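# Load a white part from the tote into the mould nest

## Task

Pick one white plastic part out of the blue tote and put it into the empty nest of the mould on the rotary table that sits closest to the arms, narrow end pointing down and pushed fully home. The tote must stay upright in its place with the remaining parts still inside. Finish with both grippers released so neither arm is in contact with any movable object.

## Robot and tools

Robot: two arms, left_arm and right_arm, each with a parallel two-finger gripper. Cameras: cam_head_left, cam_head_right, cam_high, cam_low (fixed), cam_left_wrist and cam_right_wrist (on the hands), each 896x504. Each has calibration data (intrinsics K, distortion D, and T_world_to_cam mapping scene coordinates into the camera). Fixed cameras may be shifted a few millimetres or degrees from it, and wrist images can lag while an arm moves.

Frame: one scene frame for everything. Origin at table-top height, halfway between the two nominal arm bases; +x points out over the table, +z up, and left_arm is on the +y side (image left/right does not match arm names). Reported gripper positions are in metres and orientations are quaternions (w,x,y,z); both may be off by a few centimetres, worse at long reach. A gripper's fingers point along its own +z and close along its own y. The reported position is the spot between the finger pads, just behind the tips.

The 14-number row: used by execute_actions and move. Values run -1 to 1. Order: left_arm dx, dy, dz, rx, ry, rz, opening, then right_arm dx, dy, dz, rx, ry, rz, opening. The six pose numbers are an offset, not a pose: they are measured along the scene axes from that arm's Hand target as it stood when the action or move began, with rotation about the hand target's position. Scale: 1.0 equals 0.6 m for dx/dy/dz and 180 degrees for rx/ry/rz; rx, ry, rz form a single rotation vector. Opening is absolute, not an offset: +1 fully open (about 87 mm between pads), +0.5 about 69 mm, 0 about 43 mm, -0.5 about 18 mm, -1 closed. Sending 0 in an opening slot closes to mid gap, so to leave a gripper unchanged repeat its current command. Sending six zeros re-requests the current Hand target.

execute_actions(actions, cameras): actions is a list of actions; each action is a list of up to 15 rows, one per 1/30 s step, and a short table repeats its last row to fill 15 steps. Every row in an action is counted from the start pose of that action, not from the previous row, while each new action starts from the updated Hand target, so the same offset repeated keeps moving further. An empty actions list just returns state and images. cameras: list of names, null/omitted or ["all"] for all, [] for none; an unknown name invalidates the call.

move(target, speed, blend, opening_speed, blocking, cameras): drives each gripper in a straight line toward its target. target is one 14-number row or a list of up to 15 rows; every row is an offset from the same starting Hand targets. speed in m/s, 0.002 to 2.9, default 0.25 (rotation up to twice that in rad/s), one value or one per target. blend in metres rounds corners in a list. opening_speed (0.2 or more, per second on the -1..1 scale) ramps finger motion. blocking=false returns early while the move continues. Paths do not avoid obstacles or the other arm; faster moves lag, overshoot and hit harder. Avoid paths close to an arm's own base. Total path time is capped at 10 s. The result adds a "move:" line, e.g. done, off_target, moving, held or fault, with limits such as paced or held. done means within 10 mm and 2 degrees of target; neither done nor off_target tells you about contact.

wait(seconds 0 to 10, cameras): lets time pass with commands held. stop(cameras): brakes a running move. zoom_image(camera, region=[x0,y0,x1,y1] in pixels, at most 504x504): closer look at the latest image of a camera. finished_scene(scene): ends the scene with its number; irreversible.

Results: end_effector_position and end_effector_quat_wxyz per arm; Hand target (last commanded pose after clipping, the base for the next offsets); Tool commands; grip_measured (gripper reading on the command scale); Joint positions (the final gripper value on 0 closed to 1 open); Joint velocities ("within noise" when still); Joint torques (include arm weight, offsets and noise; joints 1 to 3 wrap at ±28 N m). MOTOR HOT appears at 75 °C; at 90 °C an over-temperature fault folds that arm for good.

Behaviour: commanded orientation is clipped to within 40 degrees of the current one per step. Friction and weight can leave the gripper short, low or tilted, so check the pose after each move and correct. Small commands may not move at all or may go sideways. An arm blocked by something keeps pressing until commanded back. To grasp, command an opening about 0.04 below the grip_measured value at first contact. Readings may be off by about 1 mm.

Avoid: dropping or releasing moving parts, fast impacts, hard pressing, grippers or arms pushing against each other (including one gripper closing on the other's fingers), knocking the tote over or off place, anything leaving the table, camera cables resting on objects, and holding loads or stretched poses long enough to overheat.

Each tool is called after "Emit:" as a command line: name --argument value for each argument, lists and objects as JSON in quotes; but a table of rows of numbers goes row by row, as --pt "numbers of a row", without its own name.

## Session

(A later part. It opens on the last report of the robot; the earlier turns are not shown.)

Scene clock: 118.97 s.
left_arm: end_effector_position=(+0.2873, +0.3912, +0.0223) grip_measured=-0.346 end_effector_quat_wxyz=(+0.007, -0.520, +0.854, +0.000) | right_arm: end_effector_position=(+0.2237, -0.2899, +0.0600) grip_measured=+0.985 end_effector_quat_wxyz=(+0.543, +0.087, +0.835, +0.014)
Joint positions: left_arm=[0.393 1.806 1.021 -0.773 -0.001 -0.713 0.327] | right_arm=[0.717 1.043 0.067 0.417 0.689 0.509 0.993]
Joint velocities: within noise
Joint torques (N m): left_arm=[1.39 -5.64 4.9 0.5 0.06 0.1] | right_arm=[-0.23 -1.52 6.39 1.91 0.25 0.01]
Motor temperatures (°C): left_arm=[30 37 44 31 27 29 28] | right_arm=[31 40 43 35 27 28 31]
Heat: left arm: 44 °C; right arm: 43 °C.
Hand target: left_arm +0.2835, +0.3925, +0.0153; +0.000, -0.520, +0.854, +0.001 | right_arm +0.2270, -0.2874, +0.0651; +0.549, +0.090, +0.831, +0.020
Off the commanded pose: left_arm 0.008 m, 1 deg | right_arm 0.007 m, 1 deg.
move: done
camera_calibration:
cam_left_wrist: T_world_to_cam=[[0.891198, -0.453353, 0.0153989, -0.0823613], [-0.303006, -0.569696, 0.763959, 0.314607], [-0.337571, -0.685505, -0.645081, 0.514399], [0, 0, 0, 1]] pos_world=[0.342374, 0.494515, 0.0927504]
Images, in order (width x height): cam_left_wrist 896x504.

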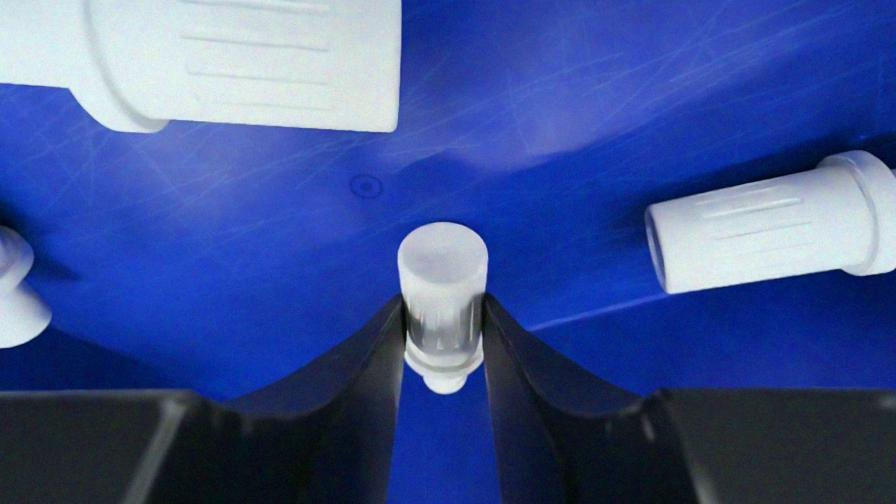

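Emit:
move --target '[0,0,0.38,0,0,0,-0.55,0,0,0,0,0,0,1]' --speed 0.2

Emit:
zoom_image --camera "cam_left_wrist" --region '[300, 150, 600, 420]'

Scene clock: 125.07 s.
left_arm: end_effector_position=(+0.2854, +0.3925, +0.2322) grip_measured=-0.346 end_effector_quat_wxyz=(+0.028, -0.522, +0.853, -0.004) | right_arm: end_effector_position=(+0.2237, -0.2899, +0.0600) grip_measured=+0.985 end_effector_quat_wxyz=(+0.543, +0.087, +0.835, +0.014)
Joint positions: left_arm=[0.4 1.661 1.719 -1.572 -0.001 -0.711 0.327] | right_arm=[0.717 1.043 0.067 0.417 0.689 0.509 0.993]
Joint velocities: within noise
Joint torques (N m): left_arm=[1.31 -7.75 8.7 0.27 0.15 0.11] | right_arm=[-0.24 -1.43 6.39 1.93 0.28 0]
Motor temperatures (°C): left_arm=[30 37 43 31 27 29 29] | right_arm=[31 40 43 36 27 28 31]
Heat: left arm: 43 °C; right arm: 43 °C.
Hand target: left_arm +0.2835, +0.3926, +0.2433; +0.000, -0.520, +0.854, +0.001 | right_arm +0.2270, -0.2874, +0.0651; +0.549, +0.090, +0.831, +0.020
Off the commanded pose: left_arm 0.011 m, 3 deg | right_arm 0.007 m, 1 deg.
joint sent to its limit (left arm) — joint 4 (wrist pitch), lower limit. The joint targets are off in orientation, not in position.
move: off_target (left_arm)
camera_calibration:
cam_left_wrist: T_world_to_cam=[[0.892102, -0.449693, 0.043933, -0.0916227], [-0.330689, -0.583563, 0.741687, 0.17298], [-0.307893, -0.676188, -0.669306, 0.643522], [0, 0, 0, 1]] pos_world=[0.337075, 0.494884, 0.306442]

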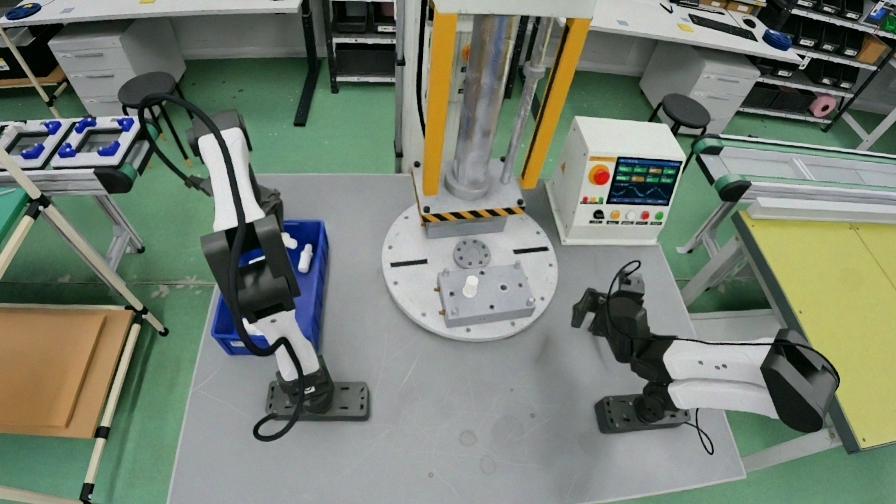

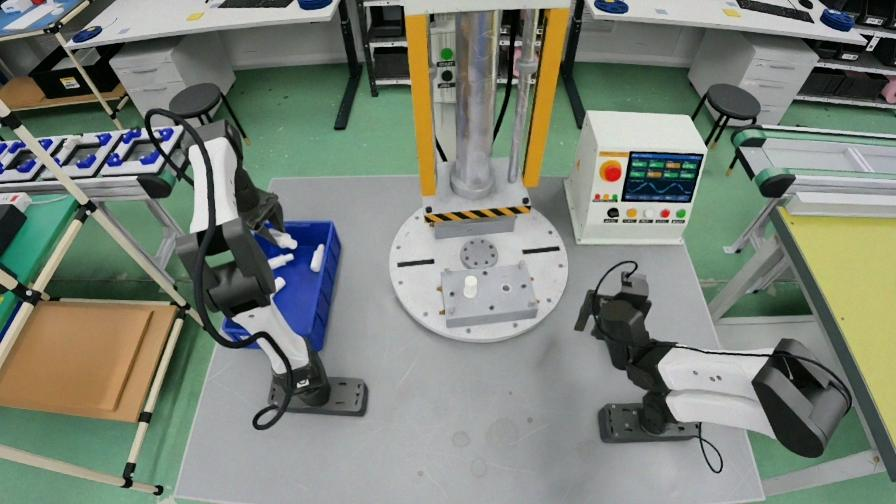

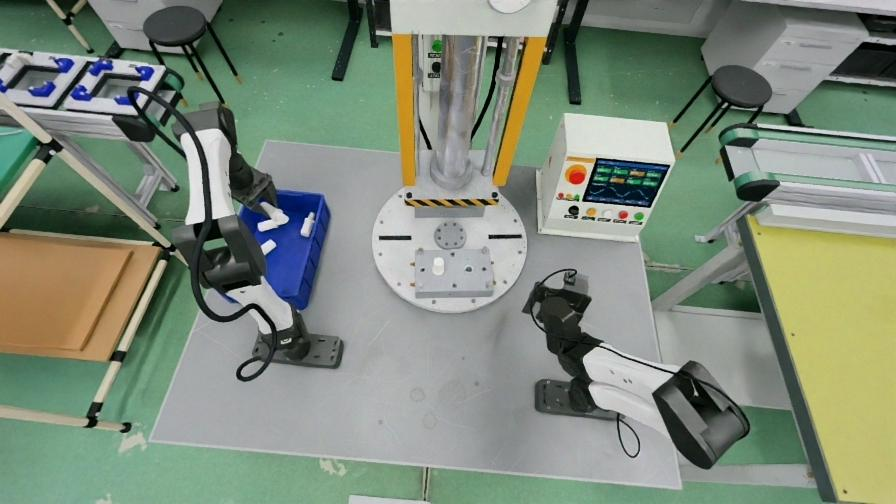

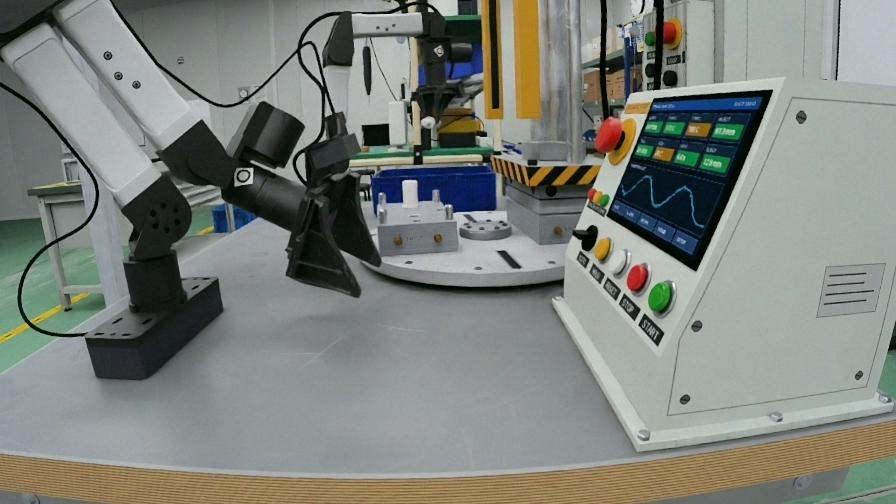

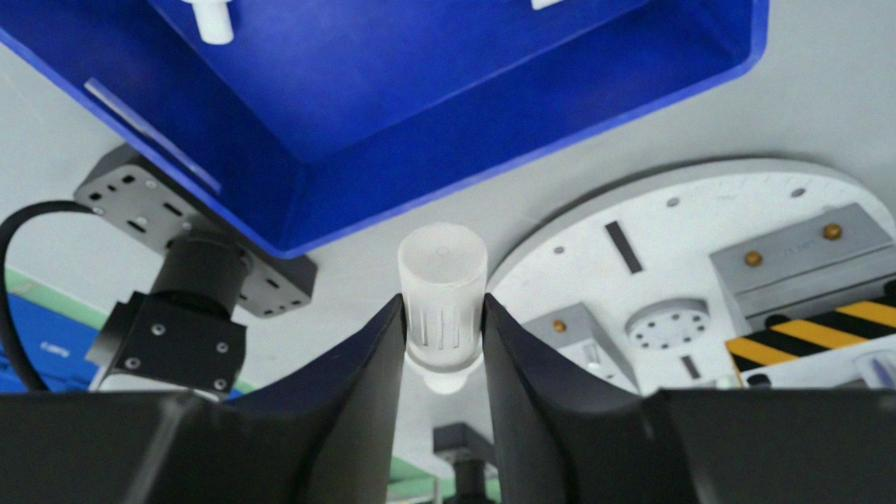

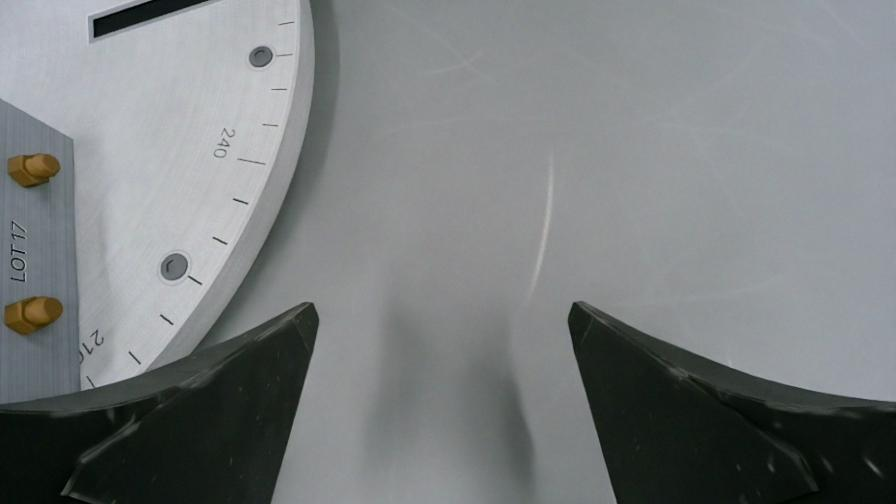

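Scaled by 1.680 from the camera's 896x504 image, which has a finer 1280x720 frame.

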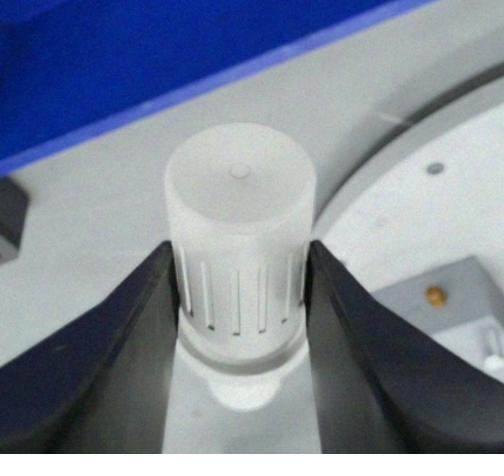

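Emit:
move --target '[-0.0725,-0.737,0.045,0.1954,-0.5003,-0.3548,-0.55,0,0,0,0,0,0,1]' --speed 0.25

Scene clock: 160.50 s.
left_arm: end_effector_position=(+0.2427, -0.0448, +0.2772) grip_measured=-0.346 end_effector_quat_wxyz=(+0.698, +0.112, +0.697, -0.119) | right_arm: end_effector_position=(+0.2237, -0.2899, +0.0600) grip_measured=+0.985 end_effector_quat_wxyz=(+0.543, +0.087, +0.835, +0.014)
Joint positions: left_arm=[-1.398 1.49 0.879 0.618 -1.081 -0.003 0.327] | right_arm=[0.717 1.043 0.067 0.417 0.689 0.509 0.993]
Joint velocities: within noise
Joint torques (N m): left_arm=[0.2 -4.36 6.79 1.71 0.21 0.04] | right_arm=[-0.34 -1.43 6.38 1.96 0.29 0]
Motor temperatures (°C): left_arm=[30 38 44 31 27 29 29] | right_arm=[31 39 43 36 27 28 31]
Heat: left arm: 44 °C; right arm: 43 °C.
Hand target: left_arm +0.2399, -0.0496, +0.2703; +0.697, +0.122, +0.696, -0.123 | right_arm +0.2270, -0.2874, +0.0651; +0.549, +0.090, +0.831, +0.020
Off the commanded pose: left_arm 0.009 m, 1 deg | right_arm 0.007 m, 1 deg.
move: done
camera_calibration:
cam_left_wrist: T_world_to_cam=[[-0.330677, -0.943611, 0.0158528, 0.0302083], [-0.728926, 0.244702, -0.639365, 0.386894], [0.599433, -0.222979, -0.76874, 0.192546], [0, 0, 0, 1]] pos_world=[0.176588, -0.023235, 0.394906]

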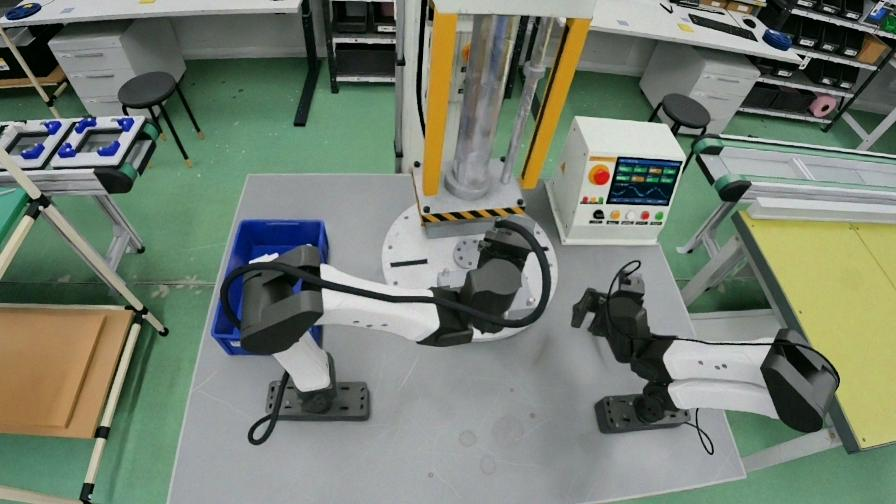

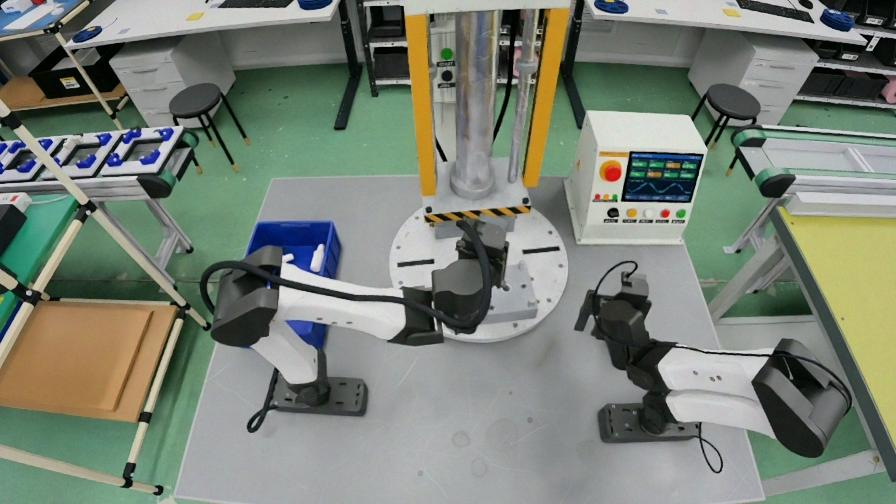

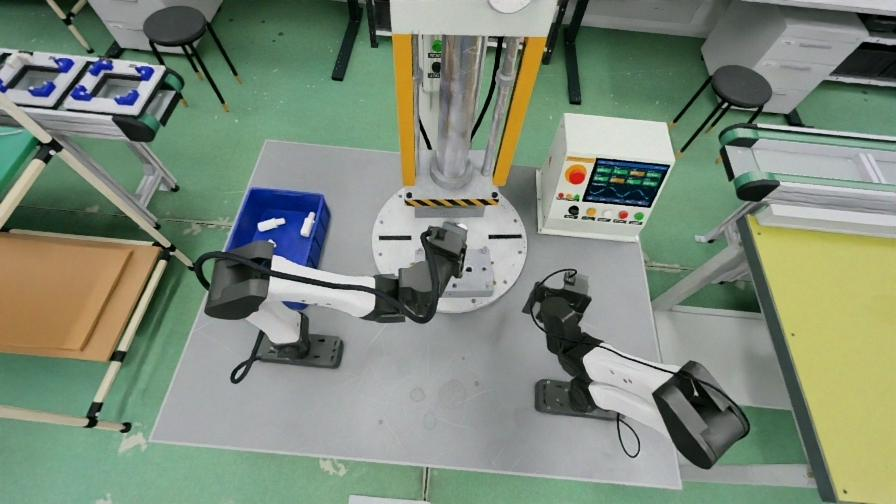

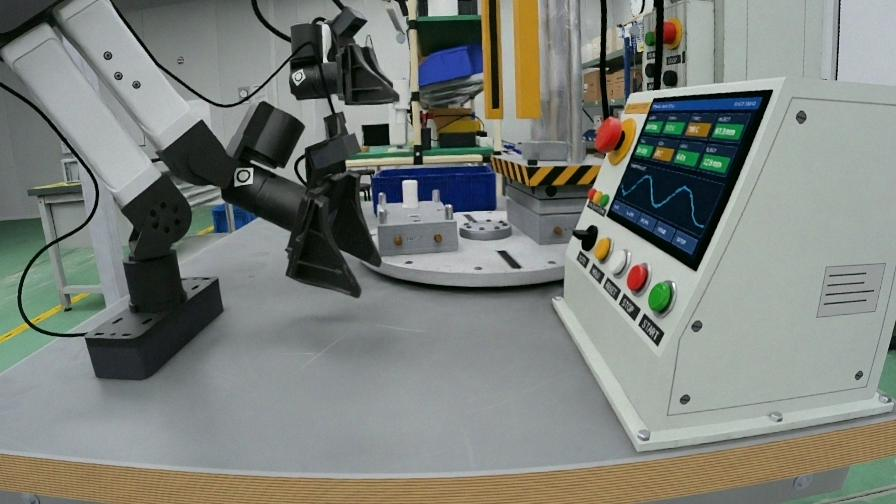

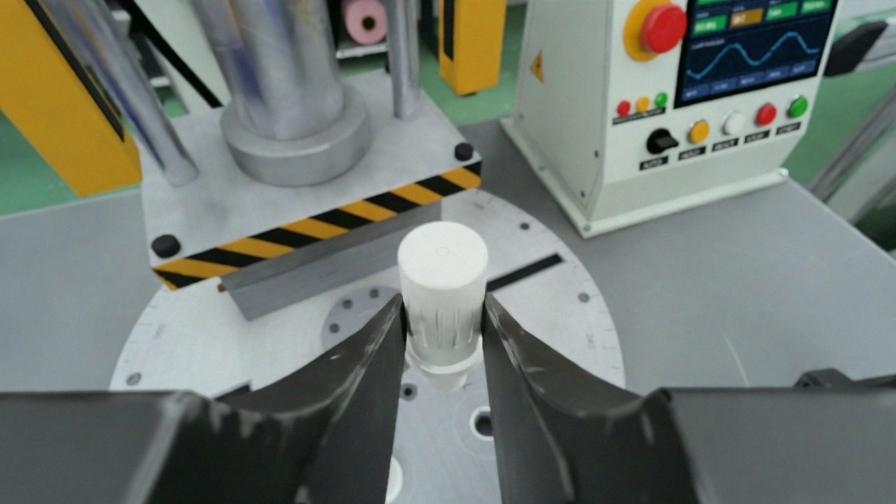

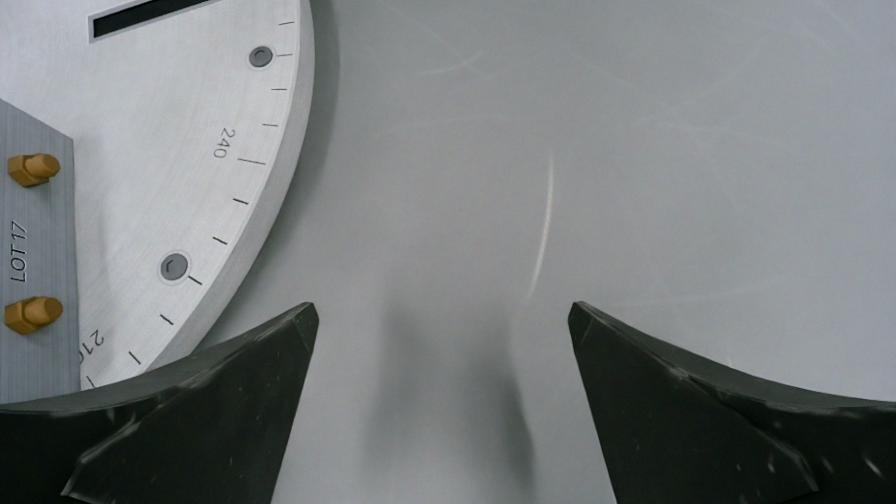

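Emit:
move --target '[0.045,-0.0657,-0.175,0,0,0,-0.55,0,0,0,0,0,0,1]' --speed 0.15

Emit:
zoom_image --camera "cam_left_wrist" --region '[300, 200, 600, 500]'

Emit:
zoom_image --camera "cam_low" --region '[340, 80, 540, 290]'

Scene clock: 178.60 s.
left_arm: end_effector_position=(+0.2643, -0.0861, +0.1675) grip_measured=-0.346 end_effector_quat_wxyz=(+0.695, +0.123, +0.699, -0.117) | right_arm: end_effector_position=(+0.2237, -0.2899, +0.0600) grip_measured=+0.985 end_effector_quat_wxyz=(+0.543, +0.087, +0.835, +0.014)
Joint positions: left_arm=[-1.353 1.901 0.839 1.049 -1.025 -0.003 0.327] | right_arm=[0.717 1.043 0.067 0.417 0.689 0.509 0.993]
Joint velocities: within noise
Joint torques (N m): left_arm=[1.25 -6.24 6.69 1.86 0.23 0.04] | right_arm=[-0.29 -1.4 6.26 1.93 0.29 -0.01]
Motor temperatures (°C): left_arm=[30 38 43 33 27 29 29] | right_arm=[31 39 43 37 27 28 31]
Heat: left arm: 43 °C; right arm: 43 °C.
Hand target: left_arm +0.2669, -0.0891, +0.1653; +0.697, +0.122, +0.696, -0.123 | right_arm +0.2270, -0.2874, +0.0651; +0.549, +0.090, +0.831, +0.020
Off the commanded pose: left_arm 0.005 m, 1 deg | right_arm 0.007 m, 1 deg.
move: done
camera_calibration:
cam_left_wrist: T_world_to_cam=[[-0.341468, -0.939893, -0.000943713, 0.00625618], [-0.728352, 0.265248, -0.631781, 0.342928], [0.594057, -0.215046, -0.775146, 0.0891399], [0, 0, 0, 1]] pos_world=[0.198954, -0.0659117, 0.285757]

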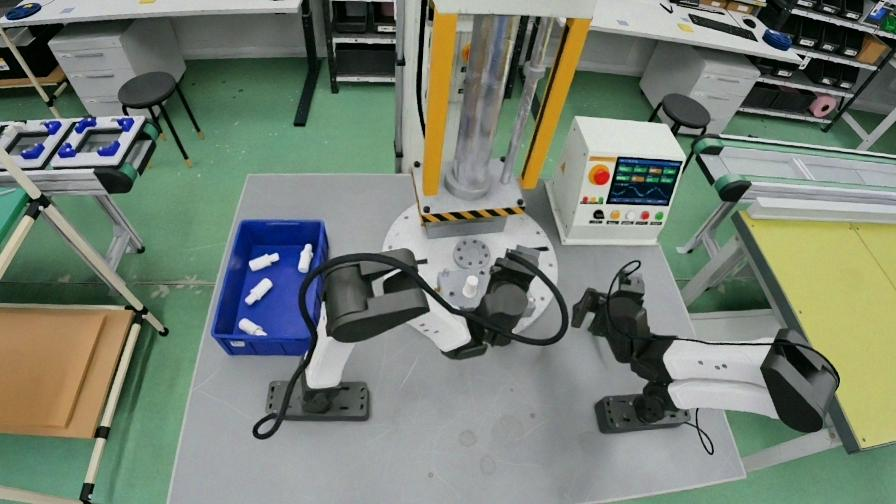

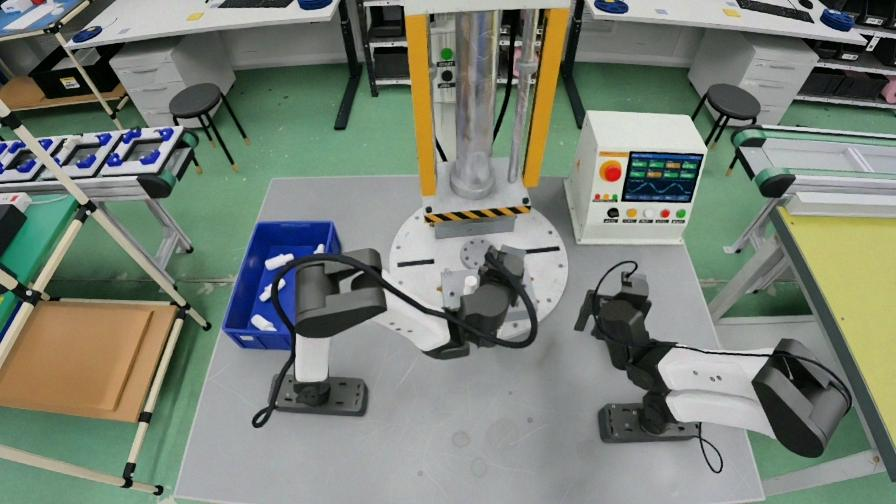

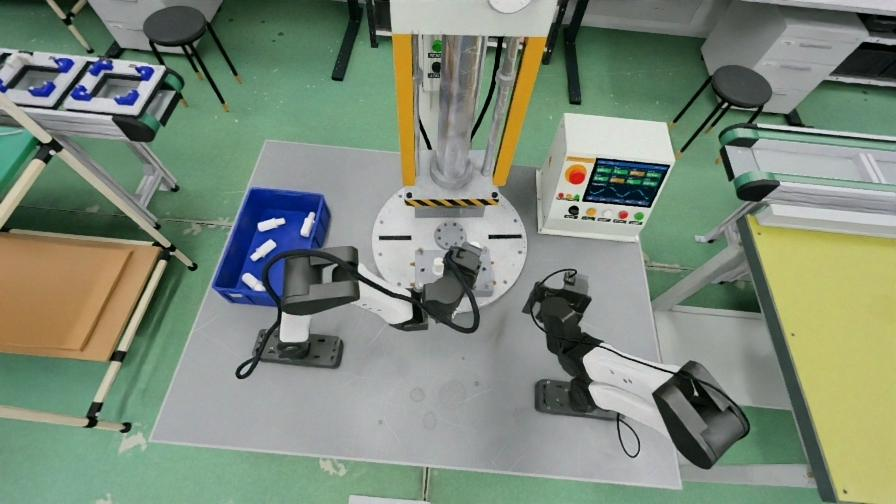

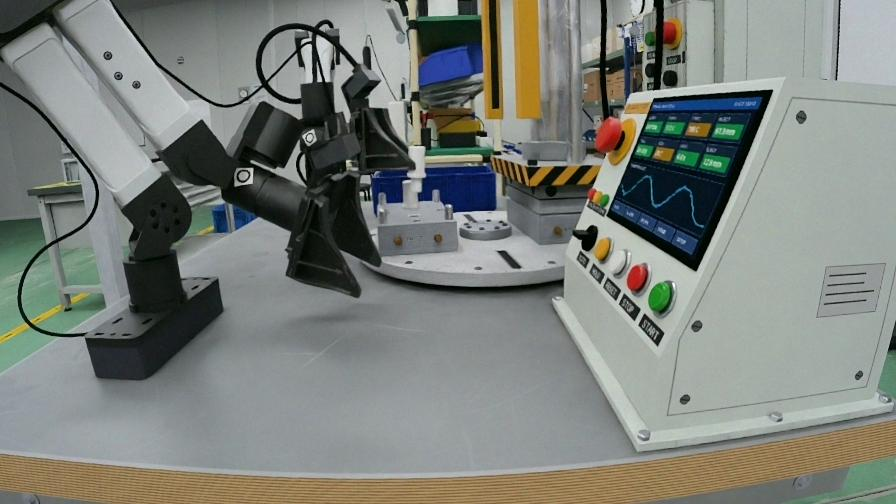

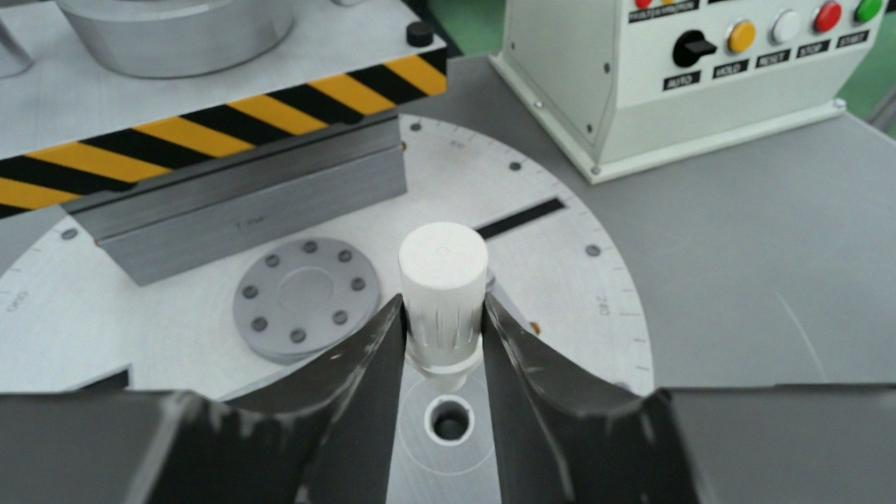

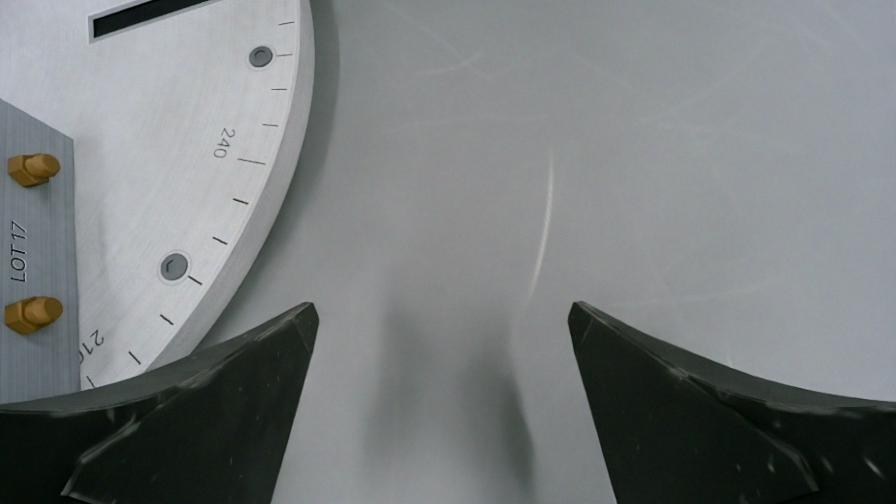

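Scaled by 1.680 from the camera's 896x504 image, which has a finer 1280x720 frame.

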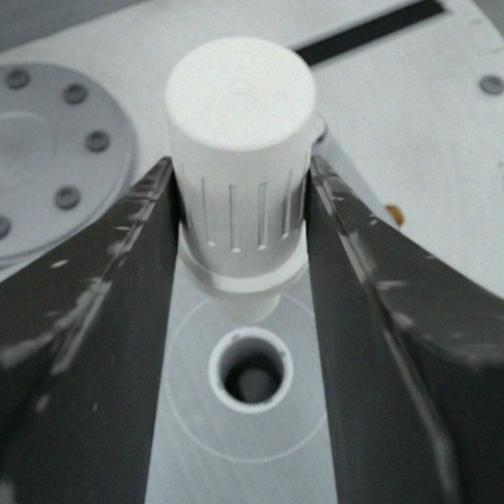

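Scaled by 2.400 from the camera's 896x504 image, which has a finer 1280x720 frame.

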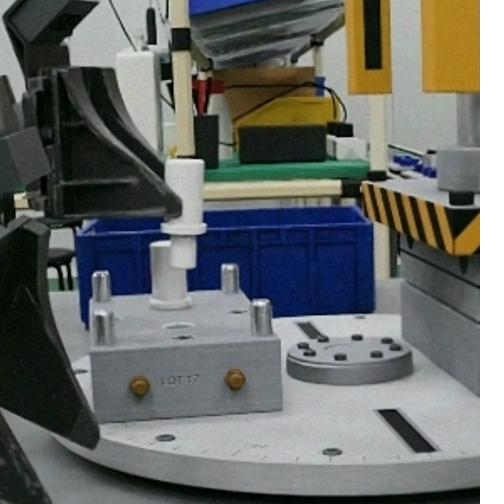

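Emit:
zoom_image --camera "cam_low" --region '[390, 140, 450, 220]'

Scaled by 6.300 from the camera's 896x504 image, which has a finer 1280x720 frame.

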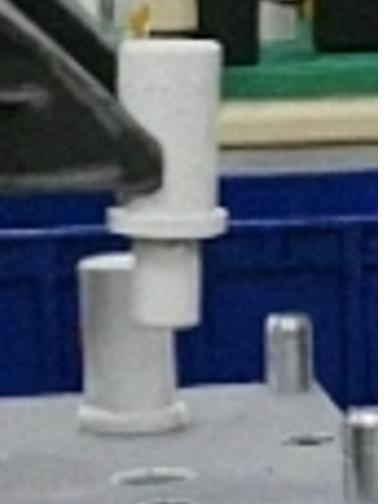

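Emit:
move --target '[-0.0108,-0.0007,-0.037,-0.0051,-0.0141,0,-0.55,0,0,0,0,0,0,1]' --speed 0.06 --cameras '["cam_low","cam_left_wrist","cam_head_left"]'

Emit:
zoom_image --camera "cam_left_wrist" --region '[350, 220, 550, 470]'

Emit:
zoom_image --camera "cam_low" --region '[380, 150, 450, 240]'

Scene clock: 223.30 s.
left_arm: end_effector_position=(+0.2628, -0.0888, +0.1447) grip_measured=-0.346 end_effector_quat_wxyz=(+0.708, +0.129, +0.685, -0.116) | right_arm: end_effector_position=(+0.2237, -0.2899, +0.0600) grip_measured=+0.985 end_effector_quat_wxyz=(+0.543, +0.087, +0.835, +0.014)
Joint positions: left_arm=[-1.362 2.018 0.816 1.257 -1.025 0.072 0.327] | right_arm=[0.717 1.043 0.067 0.417 0.689 0.509 0.993]
Joint velocities: within noise
Joint torques (N m): left_arm=[0.16 -6.34 4.94 2.13 0.05 0.04] | right_arm=[-0.24 -1.51 6.28 1.93 0.26 -0.01]
Motor temperatures (°C): left_arm=[29 39 42 35 27 29 29] | right_arm=[31 39 43 37 27 28 31]
Heat: left arm: 42 °C; right arm: 43 °C.
Hand target: left_arm +0.2605, -0.0895, +0.1432; +0.713, +0.119, +0.679, -0.125 | right_arm +0.2270, -0.2874, +0.0651; +0.549, +0.090, +0.831, +0.020
Off the commanded pose: left_arm 0.003 m, 2 deg | right_arm 0.007 m, 1 deg.
move: done
camera_calibration:
cam_left_wrist: T_world_to_cam=[[-0.348206, -0.93724, -0.0182702, 0.00763448], [-0.70119, 0.273344, -0.658495, 0.325559], [0.622162, -0.216481, -0.752364, 0.0610028], [0, 0, 0, 1]] pos_world=[0.192984, -0.0686285, 0.260415]
Images, in order (width x height): cam_head_left 896x504, cam_low 896x504, cam_left_wrist 896x504.

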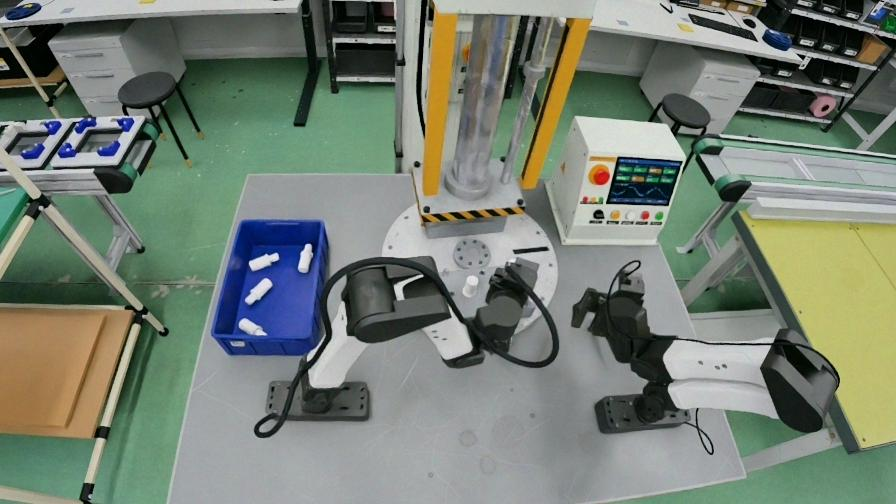

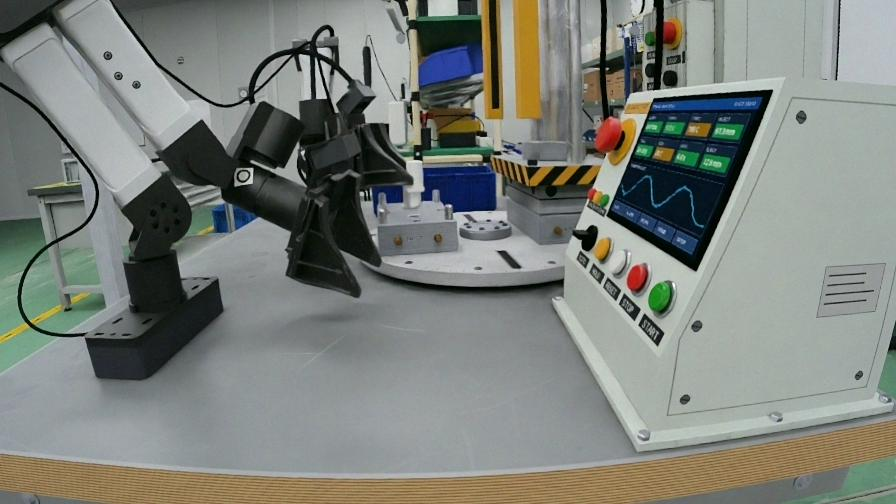

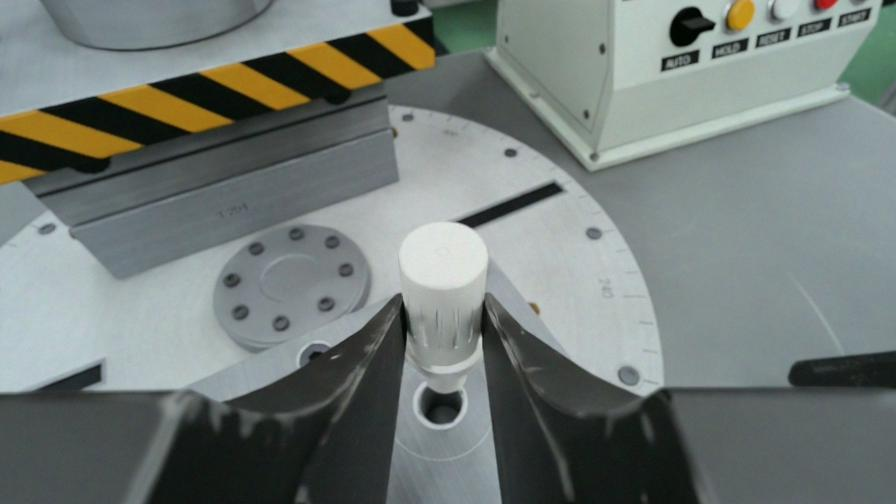

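Scaled by 2.016 from the camera's 896x504 image, which has a finer 1280x720 frame.

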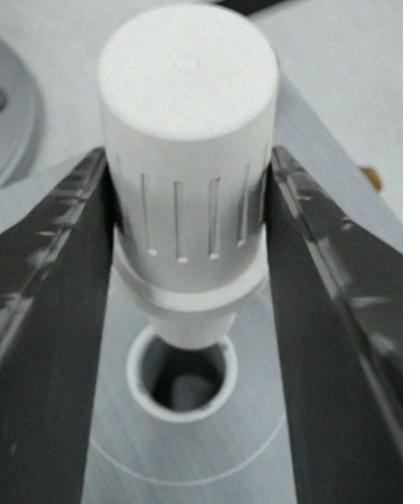

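Scaled by 5.600 from the camera's 896x504 image, which has a finer 1280x720 frame.

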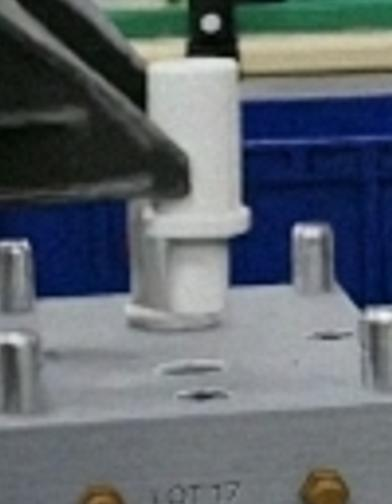

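Emit:
zoom_image --camera "cam_left_wrist" --region '[390, 350, 500, 470]'

Emit:
zoom_image --camera "cam_low" --region '[395, 180, 435, 230]'

Scaled by 4.200 from the camera's 896x504 image, which has a finer 1280x720 frame.

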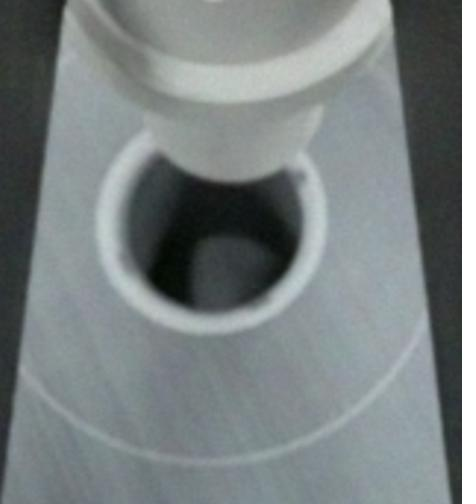

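Scaled by 10.080 from the camera's 896x504 image, which has a finer 1280x720 frame.

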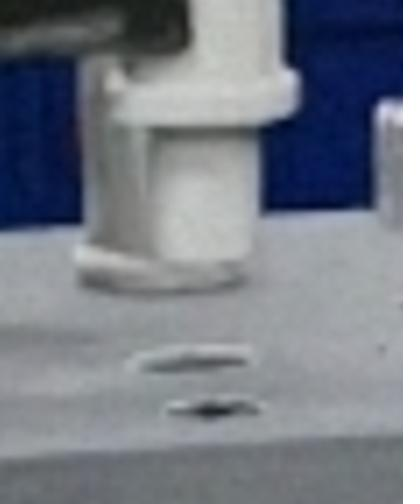

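Emit:
move --target '[-0.0037,0.0058,-0.0167,0,0,0,-0.55,0,0,0,0,0,0,1]' --speed 0.05 --cameras '["cam_low","cam_left_wrist"]'

Emit:
zoom_image --camera "cam_left_wrist" --region '[390, 350, 500, 470]'

Emit:
zoom_image --camera "cam_low" --region '[390, 150, 440, 230]'

Scene clock: 254.27 s.
left_arm: end_effector_position=(+0.2608, -0.0855, +0.1327) grip_measured=-0.346 end_effector_quat_wxyz=(+0.706, +0.134, +0.686, -0.112) | right_arm: end_effector_position=(+0.2237, -0.2899, +0.0600) grip_measured=+0.985 end_effector_quat_wxyz=(+0.543, +0.087, +0.835, +0.014)
Joint positions: left_arm=[-1.365 2.046 0.797 1.291 -1.027 0.073 0.327] | right_arm=[0.717 1.043 0.067 0.417 0.689 0.509 0.993]
Joint velocities: within noise
Joint torques (N m): left_arm=[0.1 -6.46 4.59 2.25 0.03 0] | right_arm=[-0.34 -1.44 6.34 1.9 0.26 0.01]
Motor temperatures (°C): left_arm=[29 39 41 36 27 29 30] | right_arm=[31 38 43 38 27 28 31]
Heat: left arm: 41 °C; right arm: 43 °C.
Hand target: left_arm +0.2582, -0.0860, +0.1331; +0.713, +0.119, +0.679, -0.125 | right_arm +0.2270, -0.2874, +0.0651; +0.549, +0.090, +0.831, +0.020
Off the commanded pose: left_arm 0.003 m, 3 deg | right_arm 0.007 m, 1 deg.
move: off_target (left_arm)
camera_calibration:
cam_left_wrist: T_world_to_cam=[[-0.349253, -0.936536, -0.0303623, 0.0117178], [-0.702486, 0.28314, -0.652951, 0.315746], [0.620109, -0.206716, -0.756791, 0.055839], [0, 0, 0, 1]] pos_world=[0.191273, -0.0668832, 0.248781]
Images, in order (width x height): cam_low 896x504, cam_left_wrist 896x504.

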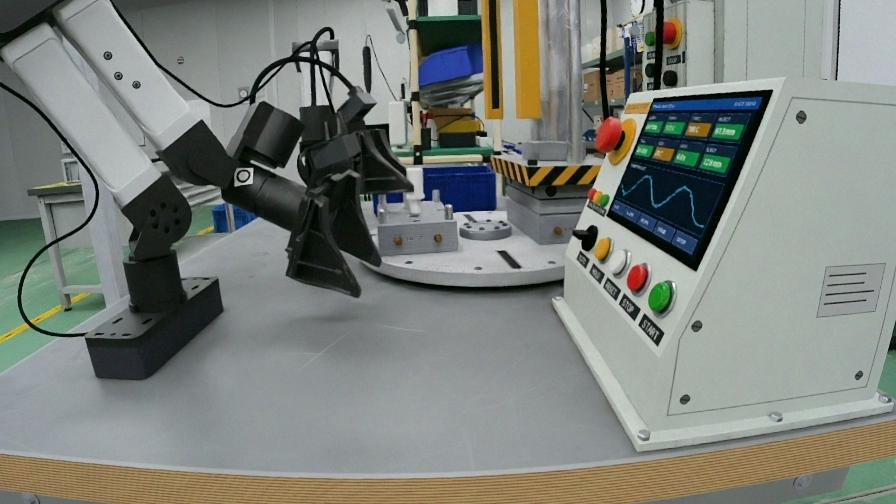

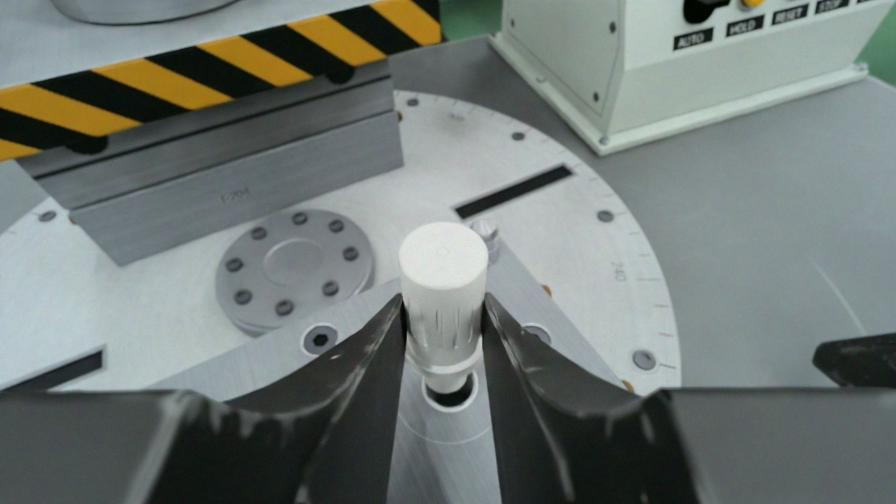

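Scaled by 4.200 from the camera's 896x504 image, which has a finer 1280x720 frame.

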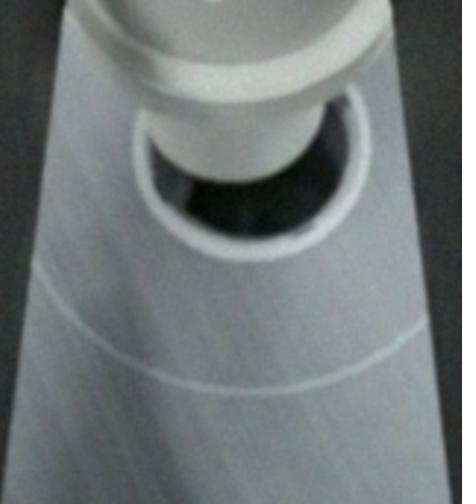

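Scaled by 6.300 from the camera's 896x504 image, which has a finer 1280x720 frame.

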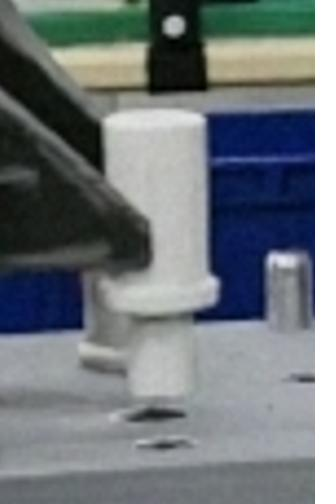

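Emit:
move --target '[-0.004,0.0015,0.001,-0.0104,0.0038,0,-0.55,0,0,0,0,0,0,1]' --speed 0.05 --cameras '["cam_low","cam_left_wrist"]'

Emit:
zoom_image --camera "cam_left_wrist" --region '[390, 350, 500, 470]'

Emit:
zoom_image --camera "cam_low" --region '[390, 150, 440, 230]'

Scene clock: 272.03 s.
left_arm: end_effector_position=(+0.2597, -0.0834, +0.1301) grip_measured=-0.346 end_effector_quat_wxyz=(+0.704, +0.130, +0.689, -0.113) | right_arm: end_effector_position=(+0.2237, -0.2899, +0.0600) grip_measured=+0.985 end_effector_quat_wxyz=(+0.543, +0.087, +0.835, +0.014)
Joint positions: left_arm=[-1.367 2.046 0.788 1.293 -1.033 0.056 0.327] | right_arm=[0.717 1.043 0.067 0.417 0.689 0.509 0.993]
Joint velocities: within noise
Joint torques (N m): left_arm=[-0.14 -6.98 4.45 2.26 0.01 -0.16] | right_arm=[-0.39 -1.54 6.35 1.96 0.29 -0.01]
Motor temperatures (°C): left_arm=[29 40 41 39 27 29 30] | right_arm=[31 38 43 38 27 28 31]
Heat: left arm: 41 °C; right arm: 43 °C.
Hand target: left_arm +0.2558, -0.0851, +0.1337; +0.711, +0.107, +0.681, -0.137 | right_arm +0.2270, -0.2874, +0.0651; +0.549, +0.090, +0.831, +0.020
Off the commanded pose: left_arm 0.006 m, 4 deg | right_arm 0.007 m, 1 deg.
move: off_target (left_arm)
camera_calibration:
cam_left_wrist: T_world_to_cam=[[-0.346236, -0.937928, -0.0203057, 0.0110021], [-0.708182, 0.275499, -0.65006, 0.313169], [0.615304, -0.210694, -0.759611, 0.0562935], [0, 0, 0, 1]] pos_world=[0.190952, -0.0640978, 0.246563]
Images, in order (width x height): cam_low 896x504, cam_left_wrist 896x504.

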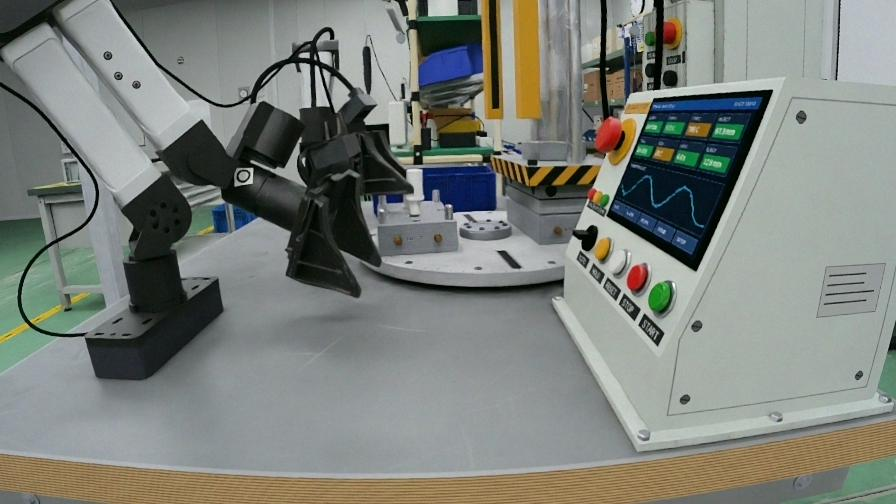

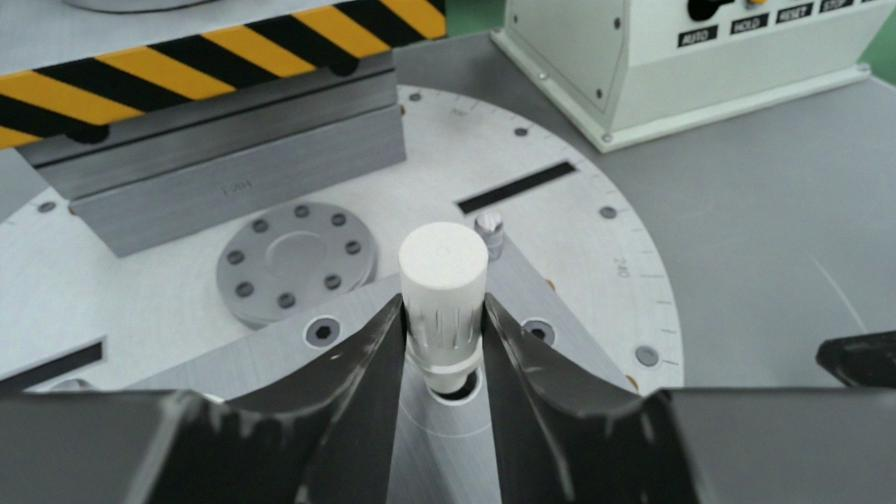

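Scaled by 4.200 from the camera's 896x504 image, which has a finer 1280x720 frame.

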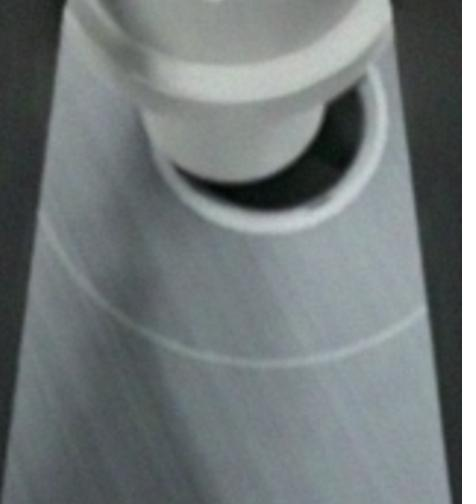

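Scaled by 6.300 from the camera's 896x504 image, which has a finer 1280x720 frame.

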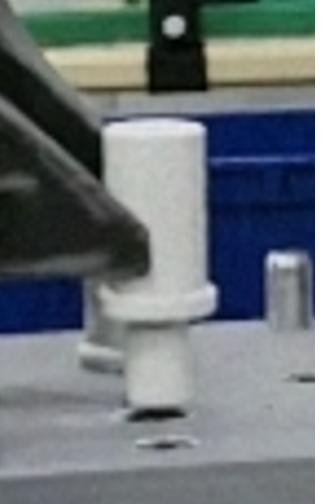

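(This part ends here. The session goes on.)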